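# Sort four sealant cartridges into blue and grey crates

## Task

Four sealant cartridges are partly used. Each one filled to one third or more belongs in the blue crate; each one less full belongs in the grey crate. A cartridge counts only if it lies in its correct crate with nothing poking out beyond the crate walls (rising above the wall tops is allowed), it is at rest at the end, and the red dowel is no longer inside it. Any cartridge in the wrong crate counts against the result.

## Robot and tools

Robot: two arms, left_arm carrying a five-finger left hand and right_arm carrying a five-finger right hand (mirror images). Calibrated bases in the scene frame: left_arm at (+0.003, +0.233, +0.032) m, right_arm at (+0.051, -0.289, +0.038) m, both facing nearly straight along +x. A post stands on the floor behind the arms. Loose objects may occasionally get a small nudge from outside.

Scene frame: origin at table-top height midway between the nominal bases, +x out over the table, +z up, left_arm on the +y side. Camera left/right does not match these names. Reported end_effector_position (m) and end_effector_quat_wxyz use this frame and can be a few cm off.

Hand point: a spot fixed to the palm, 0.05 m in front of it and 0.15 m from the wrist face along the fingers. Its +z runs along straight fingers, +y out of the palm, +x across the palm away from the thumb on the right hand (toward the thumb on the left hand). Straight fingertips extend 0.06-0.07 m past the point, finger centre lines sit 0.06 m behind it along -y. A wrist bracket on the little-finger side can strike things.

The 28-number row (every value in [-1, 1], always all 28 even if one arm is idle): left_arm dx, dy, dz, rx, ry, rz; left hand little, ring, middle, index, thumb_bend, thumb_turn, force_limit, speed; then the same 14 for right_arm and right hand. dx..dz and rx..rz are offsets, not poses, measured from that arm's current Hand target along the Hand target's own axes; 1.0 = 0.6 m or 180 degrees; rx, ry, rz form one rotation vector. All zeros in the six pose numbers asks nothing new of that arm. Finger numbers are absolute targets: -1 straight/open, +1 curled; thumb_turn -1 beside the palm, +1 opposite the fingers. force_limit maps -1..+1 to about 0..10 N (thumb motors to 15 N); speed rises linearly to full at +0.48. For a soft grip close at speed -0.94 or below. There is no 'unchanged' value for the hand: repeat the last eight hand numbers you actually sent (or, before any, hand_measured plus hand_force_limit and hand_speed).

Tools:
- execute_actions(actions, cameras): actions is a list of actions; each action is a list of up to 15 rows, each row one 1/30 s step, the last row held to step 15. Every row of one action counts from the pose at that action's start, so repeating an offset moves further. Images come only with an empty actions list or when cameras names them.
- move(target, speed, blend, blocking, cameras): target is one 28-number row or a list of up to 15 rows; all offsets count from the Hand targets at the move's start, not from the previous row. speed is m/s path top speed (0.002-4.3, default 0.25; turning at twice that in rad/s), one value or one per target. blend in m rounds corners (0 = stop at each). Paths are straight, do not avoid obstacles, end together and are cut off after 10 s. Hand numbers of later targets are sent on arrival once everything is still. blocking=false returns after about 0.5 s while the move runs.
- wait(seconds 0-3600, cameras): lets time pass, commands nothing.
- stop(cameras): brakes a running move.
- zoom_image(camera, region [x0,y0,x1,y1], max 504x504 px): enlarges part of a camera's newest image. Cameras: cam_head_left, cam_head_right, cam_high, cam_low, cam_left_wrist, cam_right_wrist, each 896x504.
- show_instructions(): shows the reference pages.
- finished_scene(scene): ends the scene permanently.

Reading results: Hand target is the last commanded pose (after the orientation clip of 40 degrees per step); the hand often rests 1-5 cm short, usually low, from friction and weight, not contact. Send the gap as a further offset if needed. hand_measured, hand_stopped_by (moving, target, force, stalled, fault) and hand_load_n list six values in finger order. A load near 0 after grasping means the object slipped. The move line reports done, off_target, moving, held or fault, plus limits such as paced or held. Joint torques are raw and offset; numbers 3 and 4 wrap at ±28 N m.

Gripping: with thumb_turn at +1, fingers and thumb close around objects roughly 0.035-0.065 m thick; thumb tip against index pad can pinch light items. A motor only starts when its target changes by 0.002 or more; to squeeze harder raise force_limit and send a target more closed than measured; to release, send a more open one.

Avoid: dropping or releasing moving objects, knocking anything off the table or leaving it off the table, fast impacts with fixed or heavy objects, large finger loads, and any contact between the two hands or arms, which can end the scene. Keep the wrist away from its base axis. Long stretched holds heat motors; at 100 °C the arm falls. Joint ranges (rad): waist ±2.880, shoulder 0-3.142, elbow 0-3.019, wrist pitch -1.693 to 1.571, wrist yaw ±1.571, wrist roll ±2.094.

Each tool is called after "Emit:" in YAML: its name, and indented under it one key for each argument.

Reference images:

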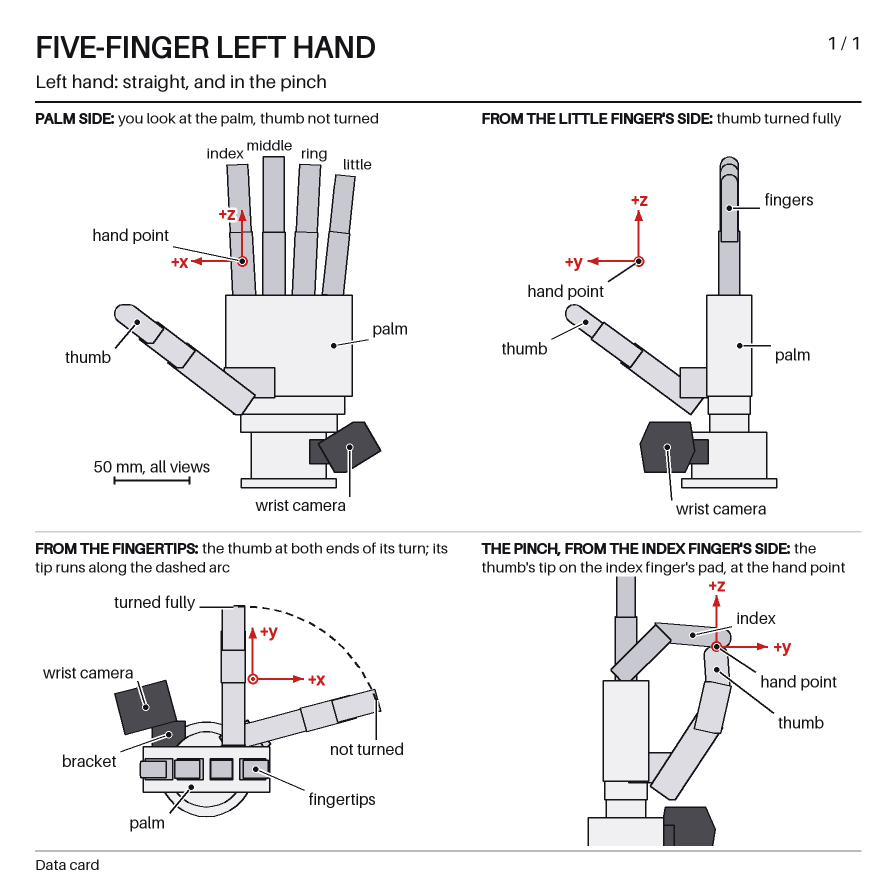

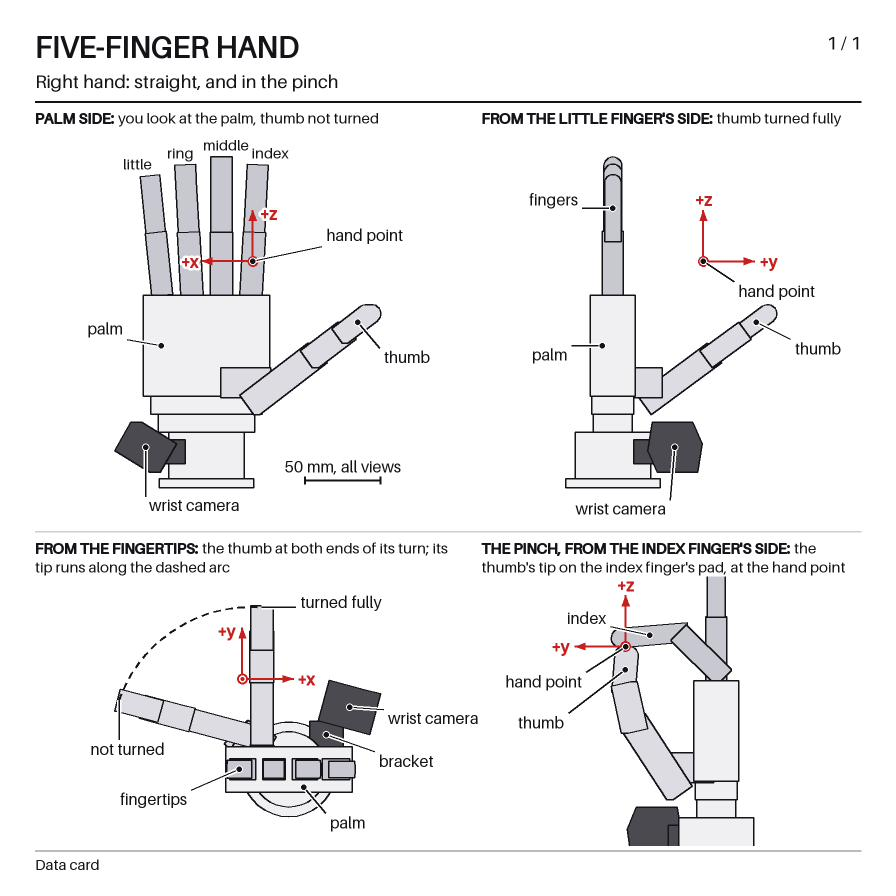

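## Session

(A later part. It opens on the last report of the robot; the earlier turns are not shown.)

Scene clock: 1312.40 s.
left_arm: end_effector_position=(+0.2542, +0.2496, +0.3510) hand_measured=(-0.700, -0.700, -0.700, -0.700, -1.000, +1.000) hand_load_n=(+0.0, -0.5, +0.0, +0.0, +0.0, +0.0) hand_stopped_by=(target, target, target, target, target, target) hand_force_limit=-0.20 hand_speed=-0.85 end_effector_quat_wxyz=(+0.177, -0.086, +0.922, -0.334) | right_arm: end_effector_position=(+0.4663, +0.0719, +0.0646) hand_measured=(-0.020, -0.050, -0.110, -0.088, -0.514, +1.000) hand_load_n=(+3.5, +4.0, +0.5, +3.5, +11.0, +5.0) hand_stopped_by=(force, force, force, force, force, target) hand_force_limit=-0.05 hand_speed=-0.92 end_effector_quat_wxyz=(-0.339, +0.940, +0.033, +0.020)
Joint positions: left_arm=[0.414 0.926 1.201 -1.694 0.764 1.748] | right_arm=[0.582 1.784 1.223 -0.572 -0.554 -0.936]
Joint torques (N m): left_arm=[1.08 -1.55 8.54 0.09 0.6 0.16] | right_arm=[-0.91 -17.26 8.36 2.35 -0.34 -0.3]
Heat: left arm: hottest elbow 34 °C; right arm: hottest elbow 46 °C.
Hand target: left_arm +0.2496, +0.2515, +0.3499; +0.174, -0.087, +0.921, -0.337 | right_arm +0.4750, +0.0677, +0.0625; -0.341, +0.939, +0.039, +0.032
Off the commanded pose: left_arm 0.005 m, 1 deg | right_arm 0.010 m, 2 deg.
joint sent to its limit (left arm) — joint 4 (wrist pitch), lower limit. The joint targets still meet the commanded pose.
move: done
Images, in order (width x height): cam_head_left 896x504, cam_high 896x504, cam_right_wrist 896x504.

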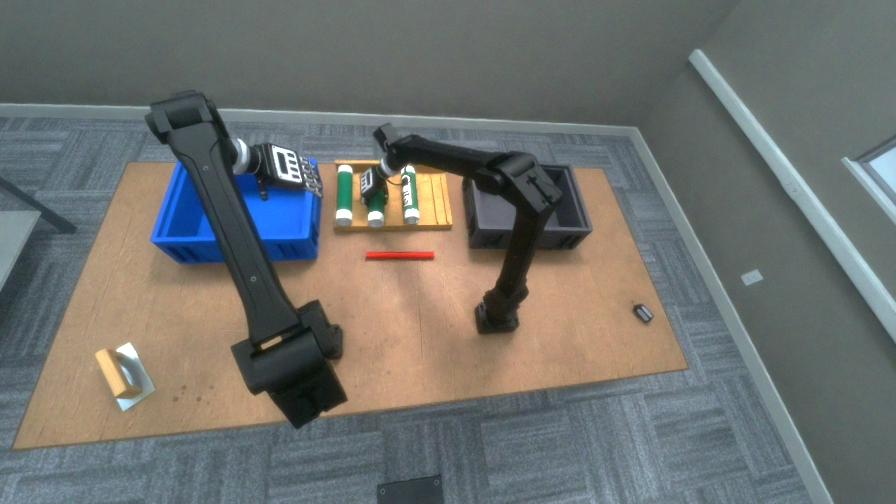

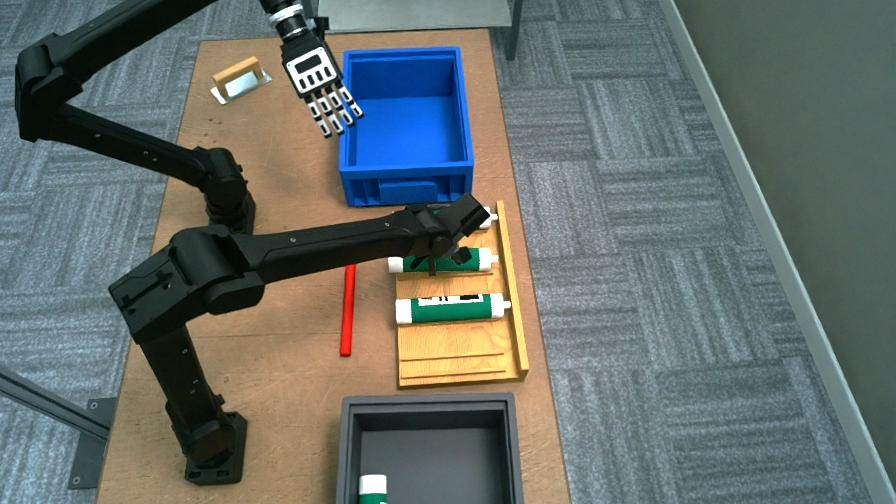

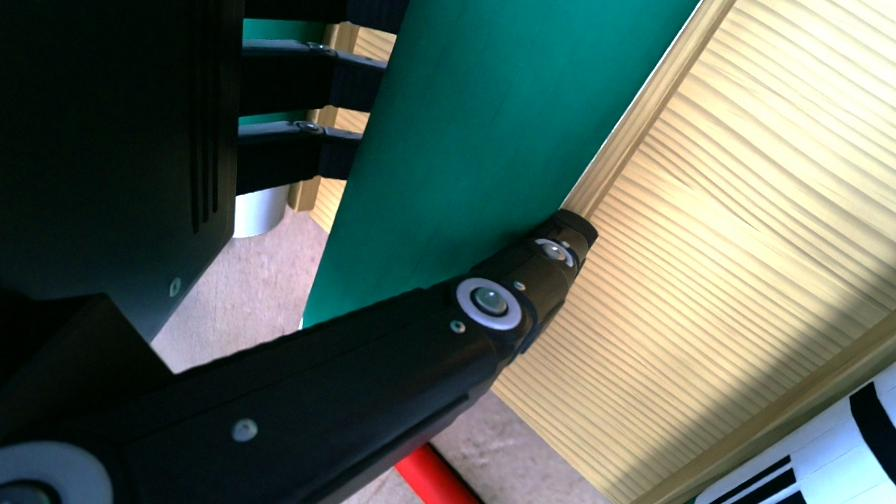

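Emit:
move:
  target: [0,0,0,0,0,0,-0.7,-0.7,-0.7,-0.7,-1,1,-0.2,-0.85,0.0,0.009,-0.002,0,-0.0107,-0.0128,0.12,0.12,0.12,0.12,0.15,1,-0.05,-0.92]
  cameras: ["cam_high","cam_head_left","cam_right_wrist"]
  speed: 0.05

Emit:
zoom_image:
  camera: "cam_head_left"
  region: [325, 140, 455, 240]

Emit:
zoom_image:
  camera: "cam_high"
  region: [370, 190, 530, 300]

Scene clock: 1318.83 s.
left_arm: end_effector_position=(+0.2542, +0.2496, +0.3510) hand_measured=(-0.700, -0.700, -0.700, -0.700, -1.000, +1.000) hand_load_n=(+0.0, +0.0, +0.0, +0.0, +0.0, +0.0) hand_stopped_by=(target, target, target, target, target, target) hand_force_limit=-0.20 hand_speed=-0.85 end_effector_quat_wxyz=(+0.177, -0.086, +0.922, -0.334) | right_arm: end_effector_position=(+0.4677, +0.0707, +0.0645) hand_measured=(-0.020, -0.050, -0.110, -0.088, -0.514, +1.000) hand_load_n=(+3.5, +4.5, +0.5, +3.5, +11.0, +5.0) hand_stopped_by=(force, force, force, force, force, target) hand_force_limit=-0.05 hand_speed=-0.92 end_effector_quat_wxyz=(-0.344, +0.936, +0.065, +0.023)
Joint positions: left_arm=[0.414 0.926 1.201 -1.694 0.764 1.748] | right_arm=[0.578 1.784 1.223 -0.58 -0.577 -1.007]
Joint torques (N m): left_arm=[1.03 -1.32 8.51 -0.03 0.59 0.16] | right_arm=[-1.26 -16.21 9.54 0.99 -0.34 -0.32]
Heat: left arm: hottest elbow 34 °C; right arm: hottest elbow 45 °C.
Hand target: left_arm +0.2496, +0.2515, +0.3499; +0.174, -0.087, +0.921, -0.337 | right_arm +0.4754, +0.0630, +0.0599; -0.340, +0.938, +0.063, +0.023
Off the commanded pose: left_arm 0.005 m, 1 deg | right_arm 0.012 m, 1 deg.
joint sent to its limit (left arm) — joint 4 (wrist pitch), lower limit. The joint targets still meet the commanded pose.
move: off_target (right_arm)
Images, in order (width x height): cam_head_left 896x504, cam_high 896x504, cam_right_wrist 896x504.

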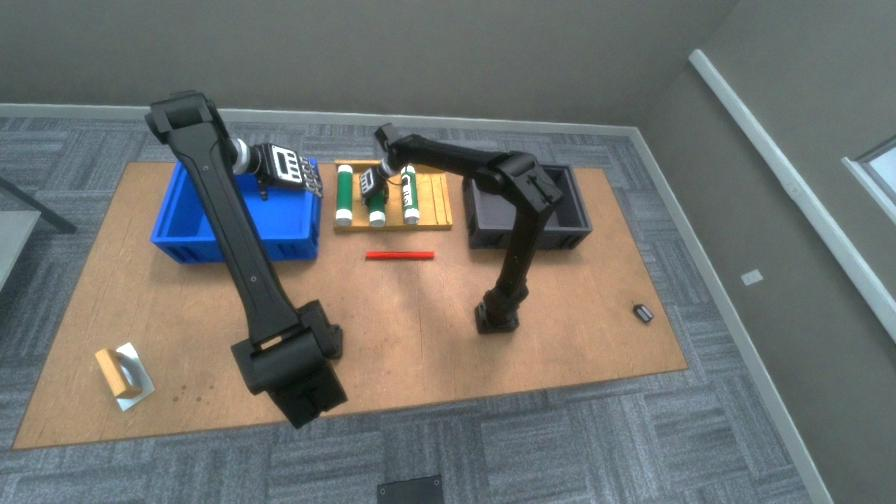

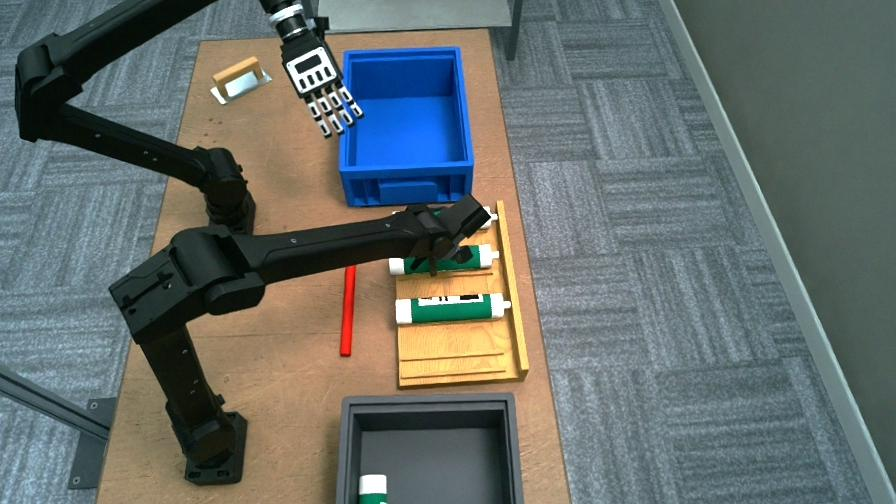

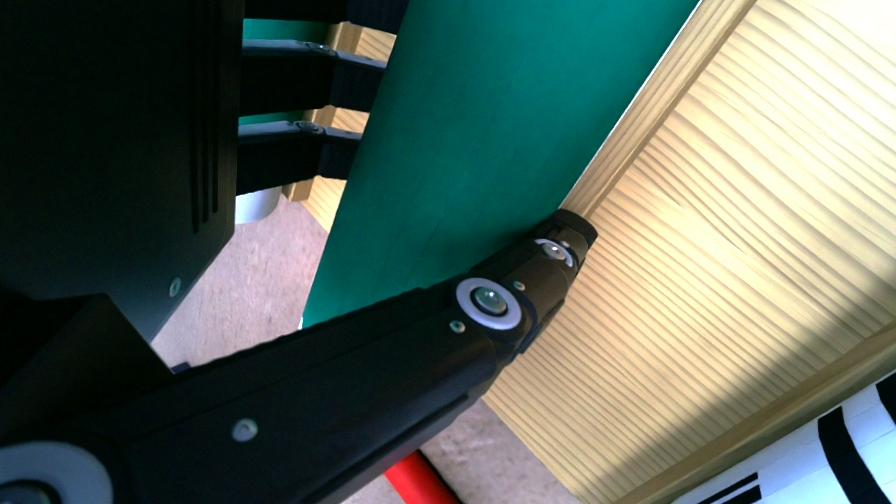

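Scaled by 3.877.

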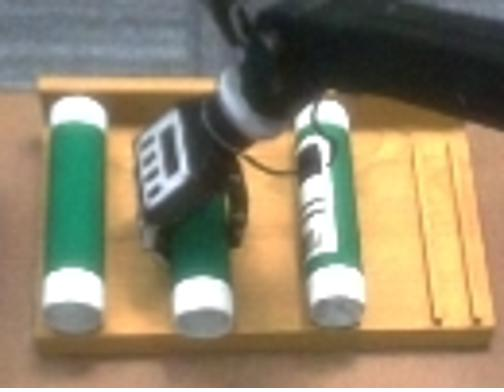

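Scaled by 3.150.

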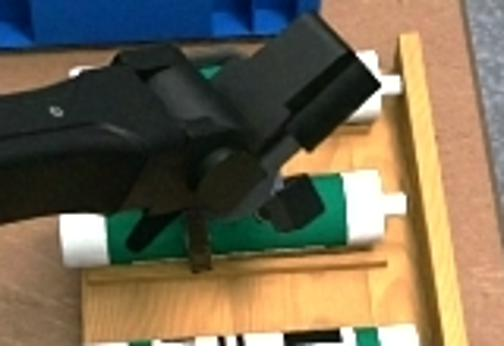

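Emit:
move:
  target: [0,0,0,0,0,0,-0.7,-0.7,-0.7,-0.7,-1,1,-0.2,-0.85,0.0,0.011,-0.006,0,0.0053,0.0064,0.12,0.12,0.12,0.12,0.15,1,-0.05,-0.92]
  cameras: ["cam_high","cam_head_left","cam_right_wrist"]
  speed: 0.05

Emit:
zoom_image:
  camera: "cam_head_left"
  region: [325, 140, 455, 240]

Emit:
zoom_image:
  camera: "cam_high"
  region: [370, 190, 530, 300]

Scene clock: 1328.13 s.
left_arm: end_effector_position=(+0.2542, +0.2496, +0.3510) hand_measured=(-0.700, -0.700, -0.700, -0.700, -1.000, +1.000) hand_load_n=(-0.5, +0.0, +0.0, +0.0, +0.0, +0.0) hand_stopped_by=(target, target, target, target, target, target) hand_force_limit=-0.20 hand_speed=-0.85 end_effector_quat_wxyz=(+0.177, -0.086, +0.922, -0.334) | right_arm: end_effector_position=(+0.4678, +0.0697, +0.0643) hand_measured=(-0.020, -0.050, -0.110, -0.088, -0.514, +1.000) hand_load_n=(+3.5, +4.5, +1.5, +4.0, +10.5, +5.0) hand_stopped_by=(force, force, force, force, force, target) hand_force_limit=-0.05 hand_speed=-0.92 end_effector_quat_wxyz=(-0.345, +0.936, +0.064, +0.022)
Joint positions: left_arm=[0.414 0.926 1.201 -1.694 0.764 1.748] | right_arm=[0.575 1.784 1.222 -0.58 -0.58 -1.007]
Joint torques (N m): left_arm=[1.14 -1.2 8.55 0.08 0.59 0.16] | right_arm=[-1.73 -17.32 7.73 1.85 -0.11 -0.11]
Heat: left arm: hottest elbow 34 °C; right arm: hottest elbow 45 °C.
Hand target: left_arm +0.2496, +0.2515, +0.3499; +0.174, -0.087, +0.921, -0.337 | right_arm +0.4761, +0.0555, +0.0584; -0.341, +0.938, +0.051, +0.027
Off the commanded pose: left_arm 0.005 m, 1 deg | right_arm 0.017 m, 2 deg.
joint sent to its limit (left arm) — joint 4 (wrist pitch), lower limit. The joint targets still meet the commanded pose.
move: off_target (right_arm)
Images, in order (width x height): cam_head_left 896x504, cam_high 896x504, cam_right_wrist 896x504.

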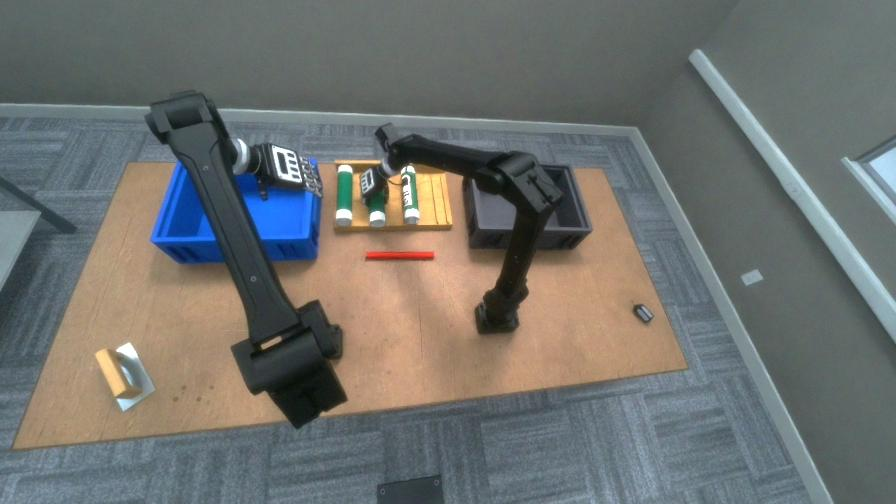

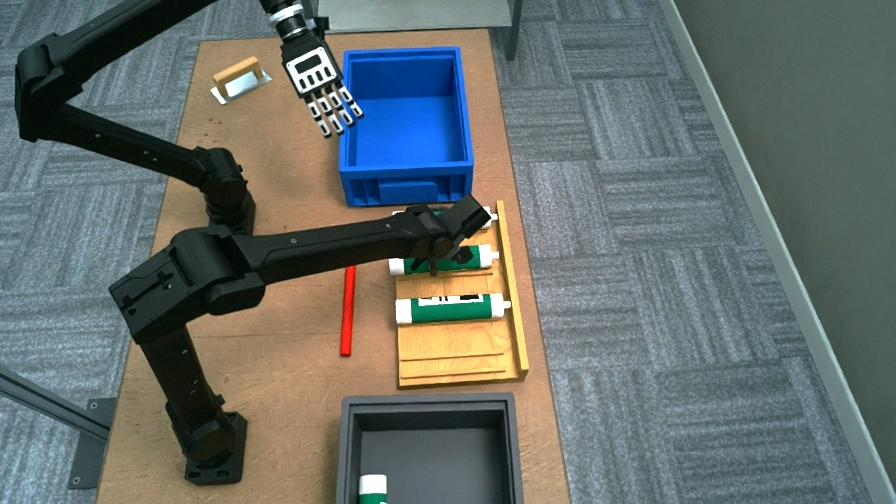

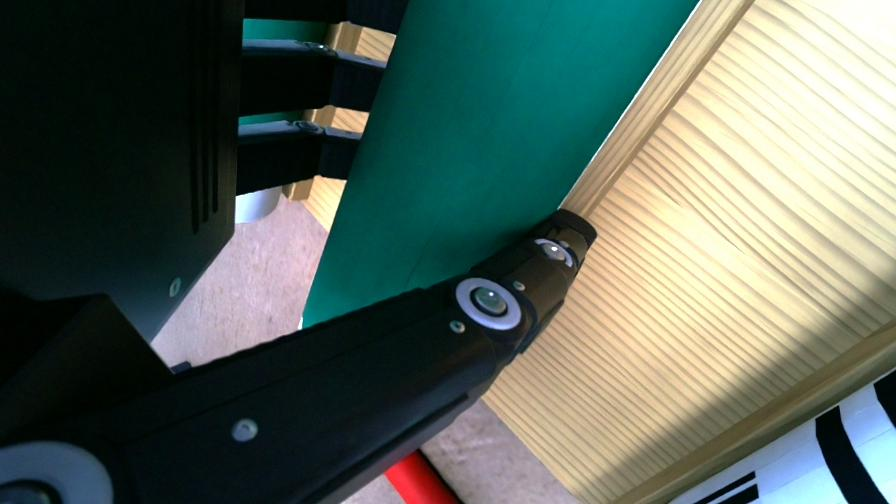

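Scaled by 3.877.

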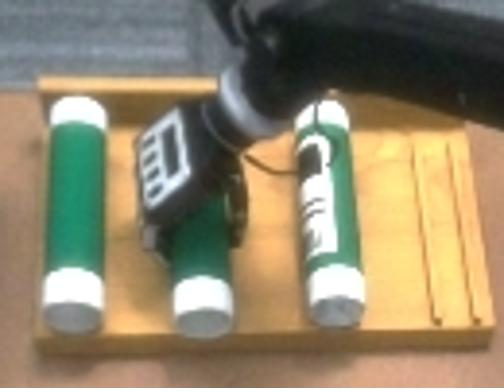

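Scaled by 3.150.

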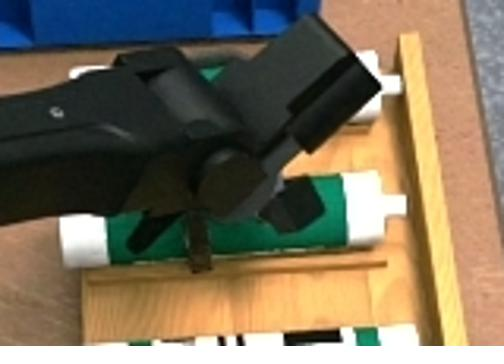

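Emit:
move:
  target: [0,0,0,0,0,0,-0.7,-0.7,-0.7,-0.7,-1,1,-0.2,-0.85,0.0,0.007,-0.013,0,0.003,0.003,0.12,0.12,0.12,0.12,0.15,1,-0.05,-0.92]
  cameras: ["cam_high","cam_head_left"]
  speed: 0.05

Emit:
zoom_image:
  camera: "cam_high"
  region: [370, 190, 530, 300]

Scene clock: 1335.93 s.
left_arm: end_effector_position=(+0.2542, +0.2496, +0.3510) hand_measured=(-0.700, -0.700, -0.700, -0.700, -1.000, +1.000) hand_load_n=(+0.0, +0.0, -0.5, +0.0, +0.0, +0.0) hand_stopped_by=(target, target, target, target, target, target) hand_force_limit=-0.20 hand_speed=-0.85 end_effector_quat_wxyz=(+0.177, -0.086, +0.922, -0.334) | right_arm: end_effector_position=(+0.4681, +0.0684, +0.0632) hand_measured=(-0.020, -0.050, -0.110, -0.088, -0.514, +1.000) hand_load_n=(+3.5, +4.5, +1.5, +4.0, +10.5, +5.5) hand_stopped_by=(force, force, force, force, force, target) hand_force_limit=-0.05 hand_speed=-0.92 end_effector_quat_wxyz=(-0.349, +0.935, +0.062, +0.022)
Joint positions: left_arm=[0.414 0.926 1.201 -1.694 0.764 1.748] | right_arm=[0.57 1.784 1.216 -0.572 -0.589 -1.007]
Joint torques (N m): left_arm=[1.38 -1.38 8.51 0.05 0.59 0.16] | right_arm=[-2.67 -18.43 7.1 1.54 0.18 -0.17]
Heat: left arm: hottest elbow 34 °C; right arm: hottest elbow 44 °C.
Hand target: left_arm +0.2496, +0.2515, +0.3499; +0.174, -0.087, +0.921, -0.337 | right_arm +0.4766, +0.0474, +0.0618; -0.341, +0.938, +0.045, +0.030
Off the commanded pose: left_arm 0.005 m, 1 deg | right_arm 0.023 m, 2 deg.
joint sent to its limit (left arm) — joint 4 (wrist pitch), lower limit. The joint targets still meet the commanded pose.
move: off_target (right_arm)
Images, in order (width x height): cam_head_left 896x504, cam_high 896x504.

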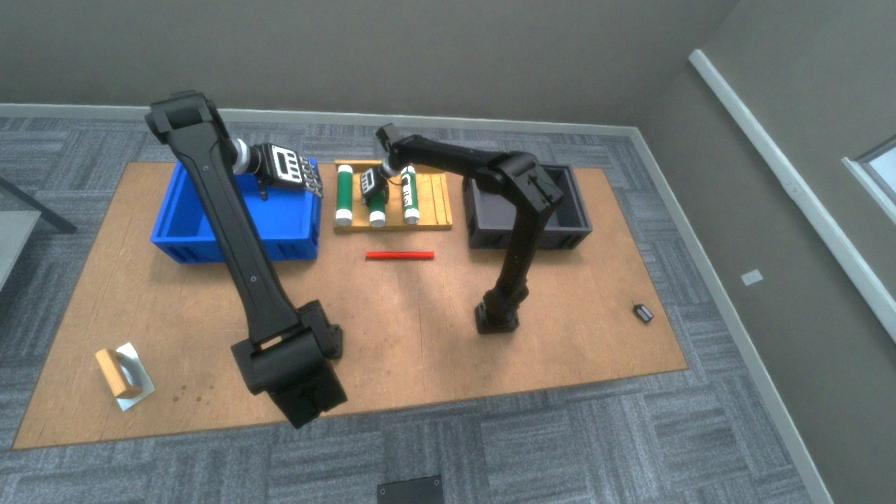

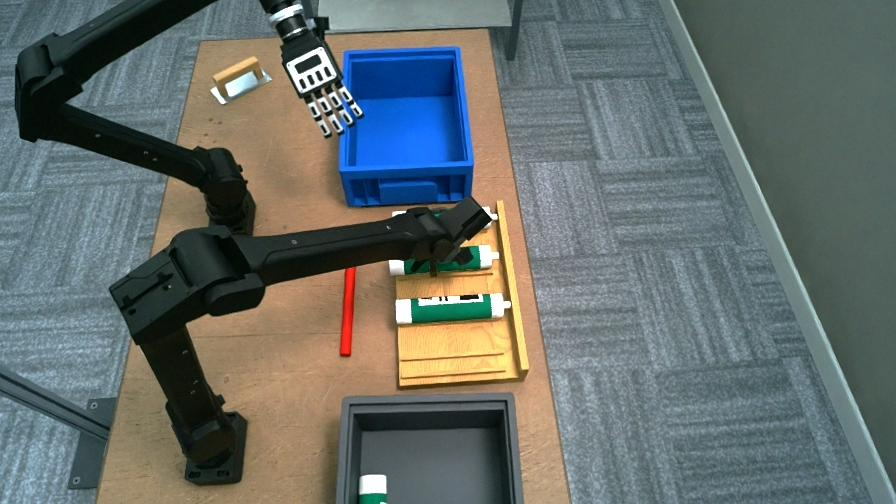

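Scaled by 3.150.

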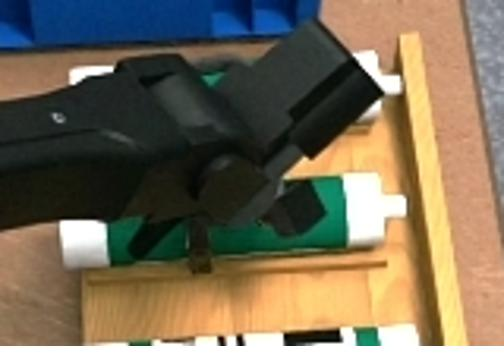

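Emit:
move:
  target:
    - [0,0,0,0,0,0,-0.7,-0.7,-0.7,-0.7,-1,1,-0.2,-0.85,-0.0067,-0.0605,-0.0254,0,0,0,0.12,0.12,0.12,0.12,0.15,1,-0.05,-0.92]
    - [0,0,0,0,0,0,-0.7,-0.7,-0.7,-0.7,-1,1,-0.2,-0.85,-0.0067,-0.0605,-0.0254,0.0889,0,0,0.12,0.12,0.12,0.12,0.15,1,-0.05,-0.92]
  cameras: ["cam_high","cam_head_left","cam_low"]
  speed: 0.06

Emit:
zoom_image:
  camera: "cam_high"
  region: [370, 190, 530, 300]

Emit:
zoom_image:
  camera: "cam_head_left"
  region: [325, 140, 455, 240]

Scene clock: 1359.93 s.
left_arm: end_effector_position=(+0.2542, +0.2496, +0.3510) hand_measured=(-0.700, -0.700, -0.700, -0.700, -1.000, +1.000) hand_load_n=(-0.5, +0.0, +0.0, +0.0, +0.0, +0.0) hand_stopped_by=(target, target, target, target, target, target) hand_force_limit=-0.20 hand_speed=-0.85 end_effector_quat_wxyz=(+0.177, -0.086, +0.922, -0.334) | right_arm: end_effector_position=(+0.4569, +0.0638, +0.0729) hand_measured=(-0.020, -0.050, -0.110, -0.088, -0.514, +1.000) hand_load_n=(+3.0, +4.0, +0.0, +3.0, +11.0, +5.0) hand_stopped_by=(force, force, force, force, force, target) hand_force_limit=-0.05 hand_speed=-0.92 end_effector_quat_wxyz=(-0.453, +0.890, +0.041, -0.002)
Joint positions: left_arm=[0.414 0.926 1.201 -1.694 0.764 1.748] | right_arm=[0.494 1.748 1.108 -0.404 -0.821 -0.941]
Joint torques (N m): left_arm=[1.14 -1.32 8.54 0.06 0.6 0.17] | right_arm=[-0.73 -19.6 8.54 2.63 -0.8 -0.1]
Motor temperatures (°C): left_arm=[26 27 34 27 30 26] | right_arm=[29 33 43 25 29 26]
Heat: left arm: hottest elbow 34 °C; right arm: hottest elbow 43 °C.
Hand target: left_arm +0.2496, +0.2515, +0.3499; +0.174, -0.087, +0.921, -0.337 | right_arm +0.4684, +0.0650, +0.0963; -0.469, +0.882, +0.049, +0.024
Off the commanded pose: left_arm 0.005 m, 1 deg | right_arm 0.026 m, 4 deg.
joint sent to its limit (left arm) — joint 4 (wrist pitch), lower limit. The joint targets still meet the commanded pose.
move: off_target (right_arm)
Images, in order (width x height): cam_head_left 896x504, cam_high 896x504, cam_low 896x504.

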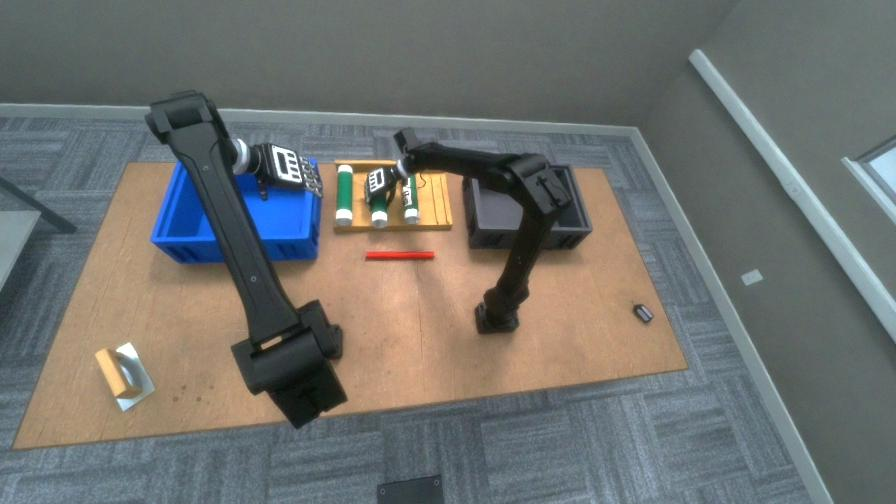

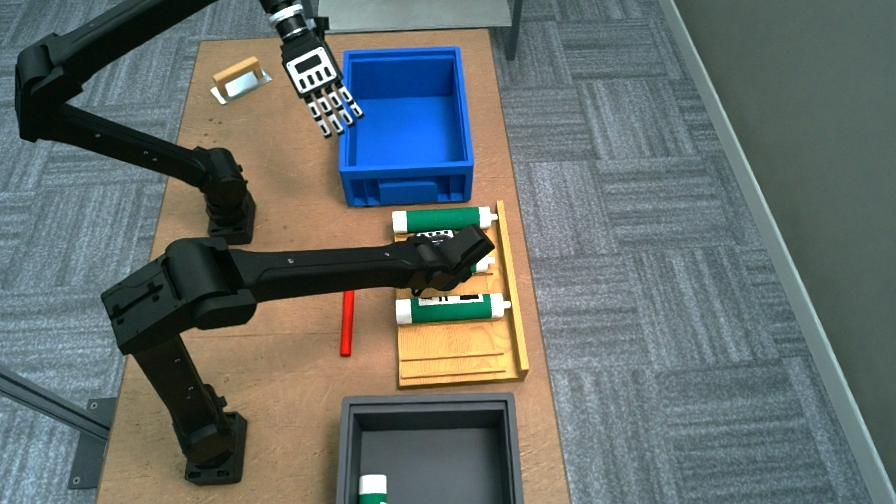

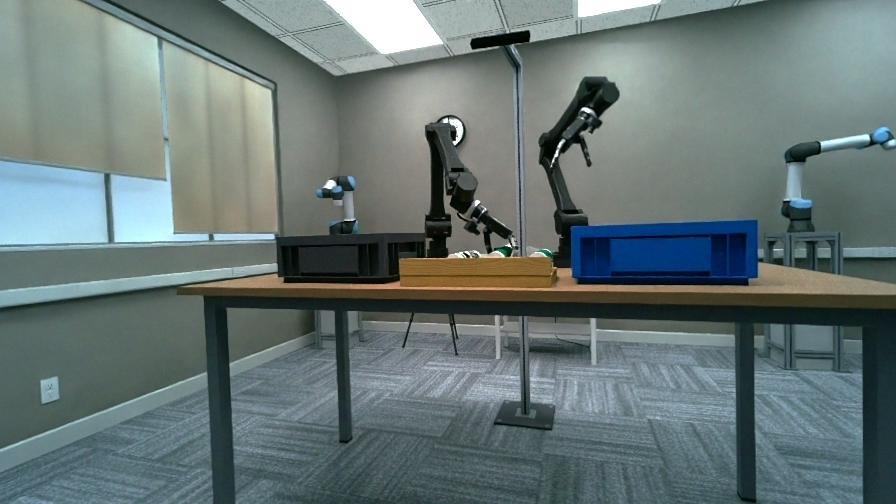

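Scaled by 3.150.

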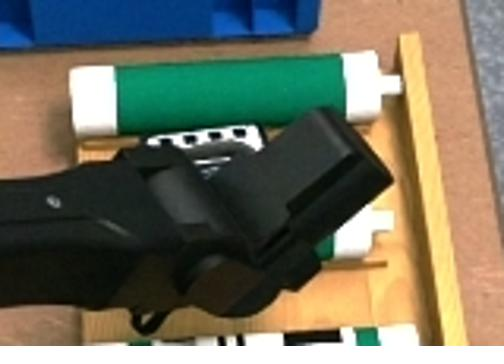

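Scaled by 3.877.

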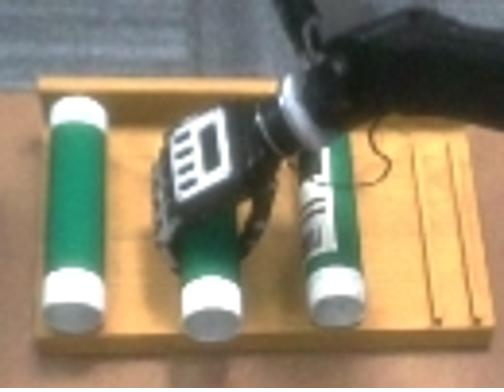

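Emit:
move:
  target: [0,0,0,0,0,0,-0.7,-0.7,-0.7,-0.7,-1,1,-0.2,-0.85,0.01,0.014,0.0215,0,0,0,0.12,0.12,0.12,0.12,0.15,1,-0.05,-0.92]
  cameras: ["cam_high","cam_head_left","cam_low","cam_right_wrist"]
  speed: 0.06

Emit:
zoom_image:
  camera: "cam_high"
  region: [370, 190, 530, 300]

Emit:
zoom_image:
  camera: "cam_head_left"
  region: [325, 140, 455, 240]

Scene clock: 1371.23 s.
left_arm: end_effector_position=(+0.2542, +0.2496, +0.3510) hand_measured=(-0.700, -0.700, -0.700, -0.700, -1.000, +1.000) hand_load_n=(+0.0, +0.0, +0.0, +0.0, +0.0, +0.0) hand_stopped_by=(target, target, target, target, target, target) hand_force_limit=-0.20 hand_speed=-0.85 end_effector_quat_wxyz=(+0.177, -0.086, +0.922, -0.334) | right_arm: end_effector_position=(+0.4628, +0.0673, +0.0751) hand_measured=(-0.020, -0.050, -0.110, -0.088, -0.514, +1.000) hand_load_n=(+3.0, +4.0, +0.0, +3.0, +11.0, +5.0) hand_stopped_by=(force, force, force, force, force, target) hand_force_limit=-0.05 hand_speed=-0.92 end_effector_quat_wxyz=(-0.459, +0.887, +0.045, +0.009)
Joint positions: left_arm=[0.414 0.926 1.201 -1.694 0.764 1.748] | right_arm=[0.494 1.748 1.108 -0.372 -0.821 -0.934]
Joint torques (N m): left_arm=[1.49 -1.2 8.49 0.05 0.59 0.15] | right_arm=[-0.91 -16.62 9.69 2.73 -0.68 -0.03]
Heat: left arm: hottest elbow 34 °C; right arm: hottest elbow 44 °C.
Hand target: left_arm +0.2496, +0.2515, +0.3499; +0.174, -0.087, +0.921, -0.337 | right_arm +0.4753, +0.0714, +0.0826; -0.469, +0.882, +0.049, +0.024
Off the commanded pose: left_arm 0.005 m, 1 deg | right_arm 0.015 m, 2 deg.
joint sent to its limit (left arm) — joint 4 (wrist pitch), lower limit. The joint targets still meet the commanded pose.
move: off_target (right_arm)
Images, in order (width x height): cam_head_left 896x504, cam_high 896x504, cam_low 896x504, cam_right_wrist 896x504.

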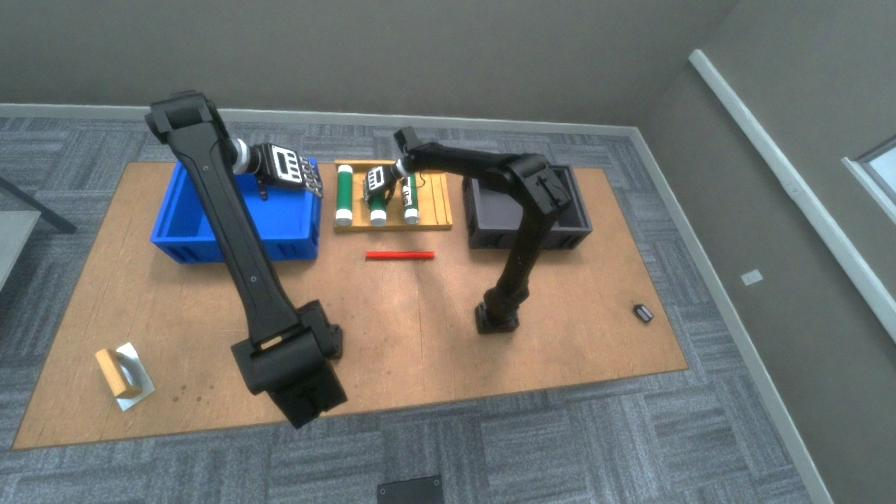

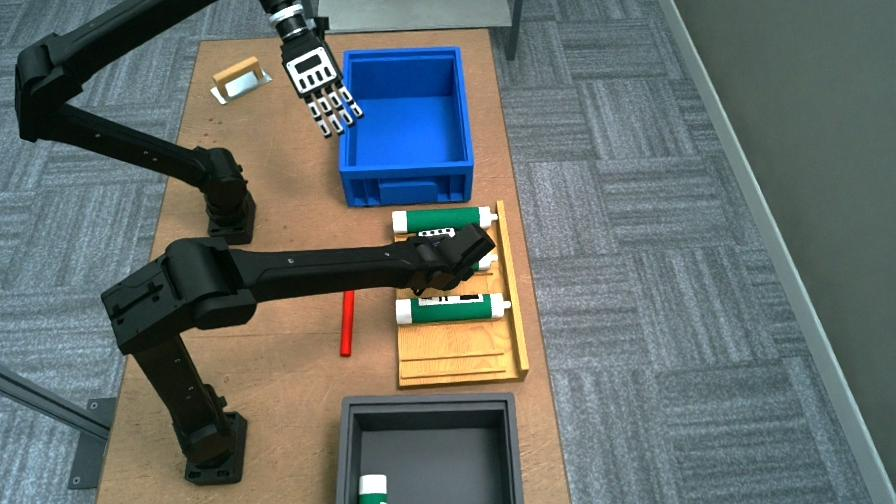

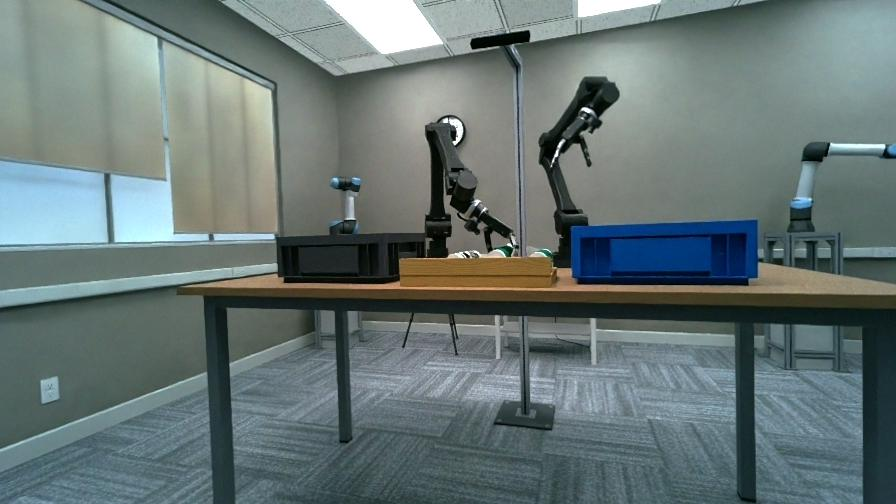

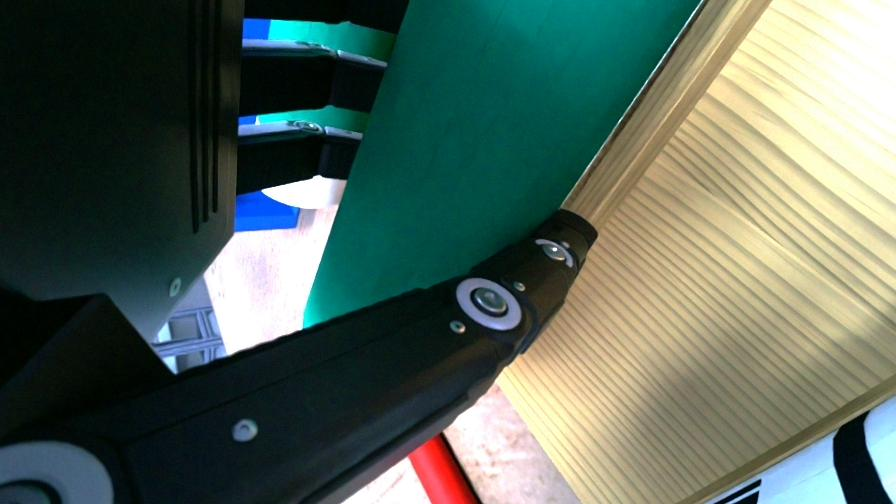

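Scaled by 3.150.

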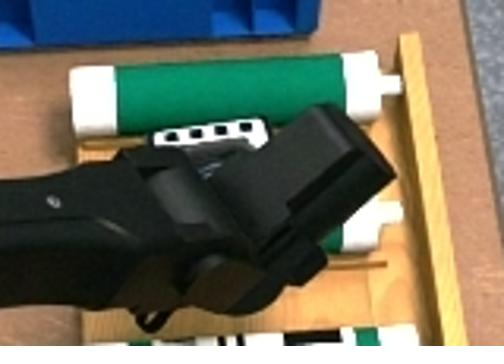

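Scaled by 3.877.

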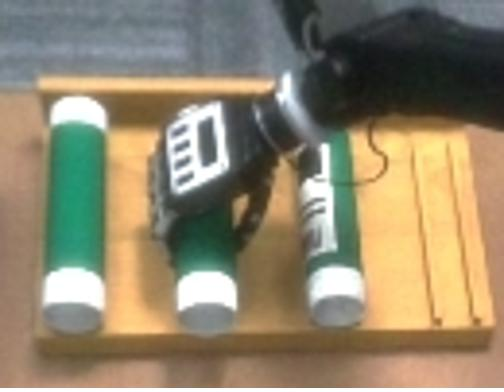

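Emit:
move:
  target: [0,0,0,0,0,0,-0.7,-0.7,-0.7,-0.7,-1,1,-0.2,-0.85,0.0,0.018,0.017,0,0,0,0.12,0.12,0.12,0.12,0.15,1,-0.05,-0.92]
  cameras: ["cam_high","cam_head_left","cam_low","cam_right_wrist"]
  speed: 0.06

Emit:
zoom_image:
  camera: "cam_high"
  region: [370, 190, 530, 300]

Emit:
zoom_image:
  camera: "cam_head_left"
  region: [325, 140, 455, 240]

Emit:
zoom_image:
  camera: "cam_low"
  region: [450, 200, 560, 275]

Scene clock: 1379.77 s.
left_arm: end_effector_position=(+0.2542, +0.2496, +0.3510) hand_measured=(-0.700, -0.700, -0.700, -0.700, -1.000, +1.000) hand_load_n=(+0.0, +0.0, +0.0, -0.5, +0.0, +0.0) hand_stopped_by=(target, target, target, target, target, target) hand_force_limit=-0.20 hand_speed=-0.85 end_effector_quat_wxyz=(+0.177, -0.086, +0.922, -0.334) | right_arm: end_effector_position=(+0.4689, +0.0701, +0.0669) hand_measured=(-0.020, -0.050, -0.110, -0.088, -0.514, +1.000) hand_load_n=(+3.0, +4.0, +0.0, +3.0, +11.0, +5.5) hand_stopped_by=(force, force, force, force, force, target) hand_force_limit=-0.05 hand_speed=-0.92 end_effector_quat_wxyz=(-0.462, +0.886, +0.046, +0.016)
Joint positions: left_arm=[0.414 0.926 1.201 -1.694 0.764 1.748] | right_arm=[0.494 1.769 1.108 -0.333 -0.819 -0.93]
Joint torques (N m): left_arm=[1.08 -1.26 8.59 0.08 0.6 0.17] | right_arm=[-0.79 -16.09 9.05 2.78 -0.69 -0.06]
Heat: left arm: hottest elbow 34 °C; right arm: hottest elbow 45 °C.
Hand target: left_arm +0.2496, +0.2515, +0.3499; +0.174, -0.087, +0.921, -0.337 | right_arm +0.4765, +0.0738, +0.0682; -0.469, +0.882, +0.049, +0.024
Off the commanded pose: left_arm 0.005 m, 1 deg | right_arm 0.008 m, 1 deg.
joint sent to its limit (left arm) — joint 4 (wrist pitch), lower limit. The joint targets still meet the commanded pose.
move: done
Images, in order (width x height): cam_head_left 896x504, cam_high 896x504, cam_low 896x504, cam_right_wrist 896x504.

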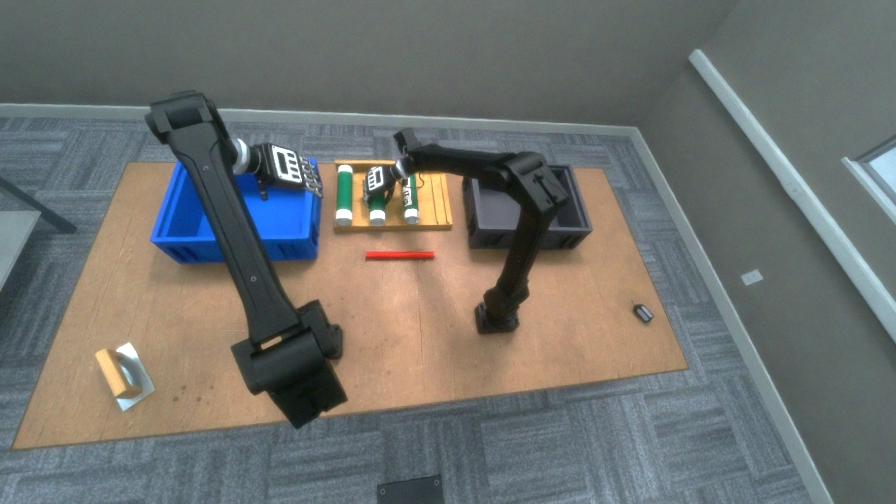

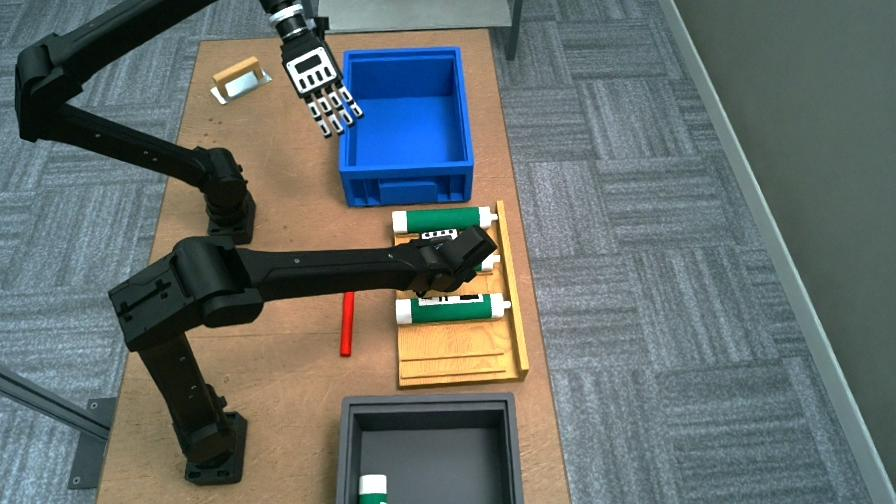

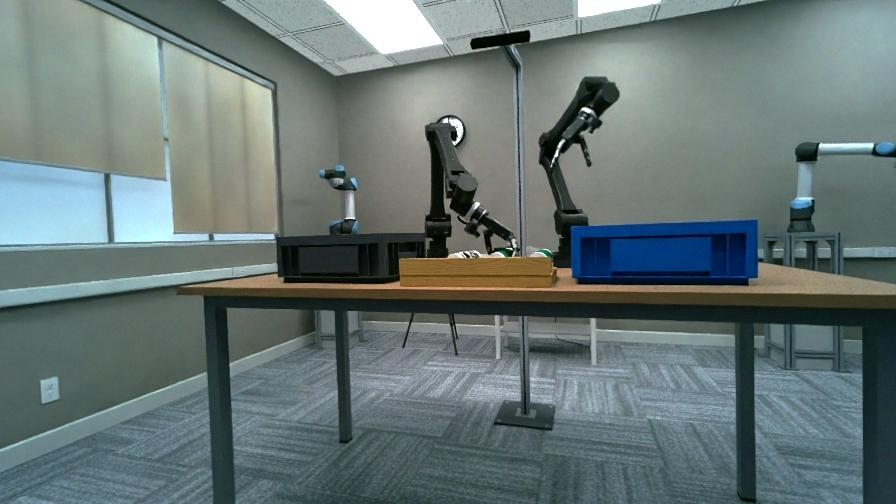

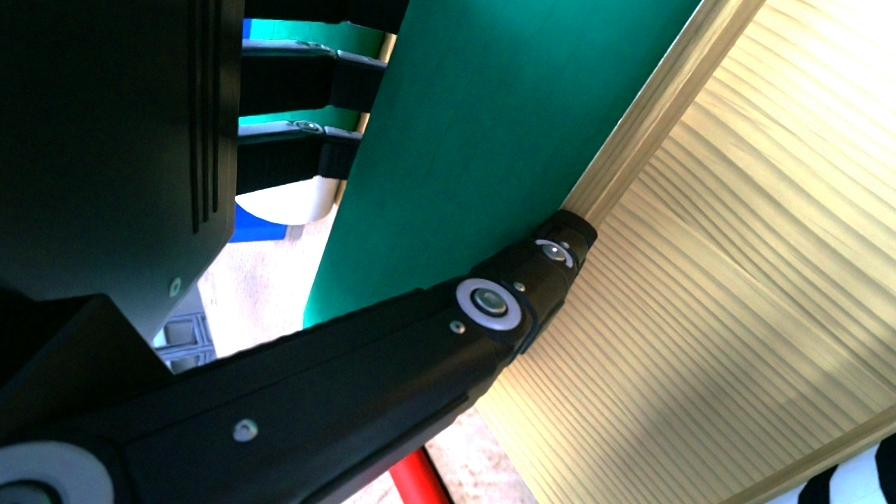

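Scaled by 3.150.

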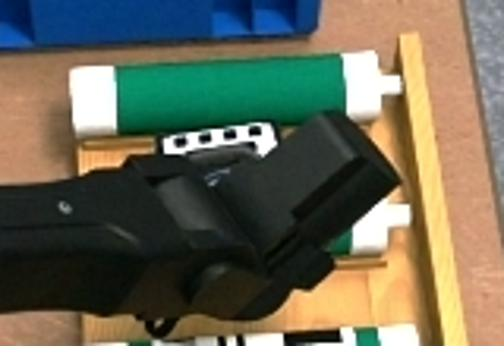

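Scaled by 3.877.

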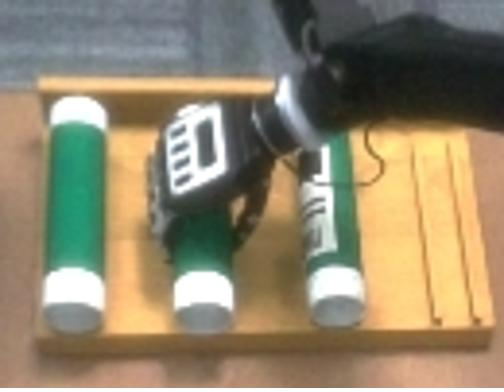

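Scaled by 4.582.

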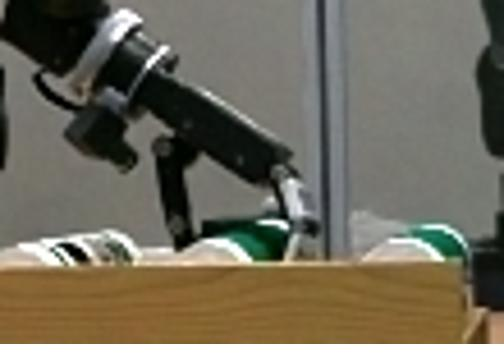

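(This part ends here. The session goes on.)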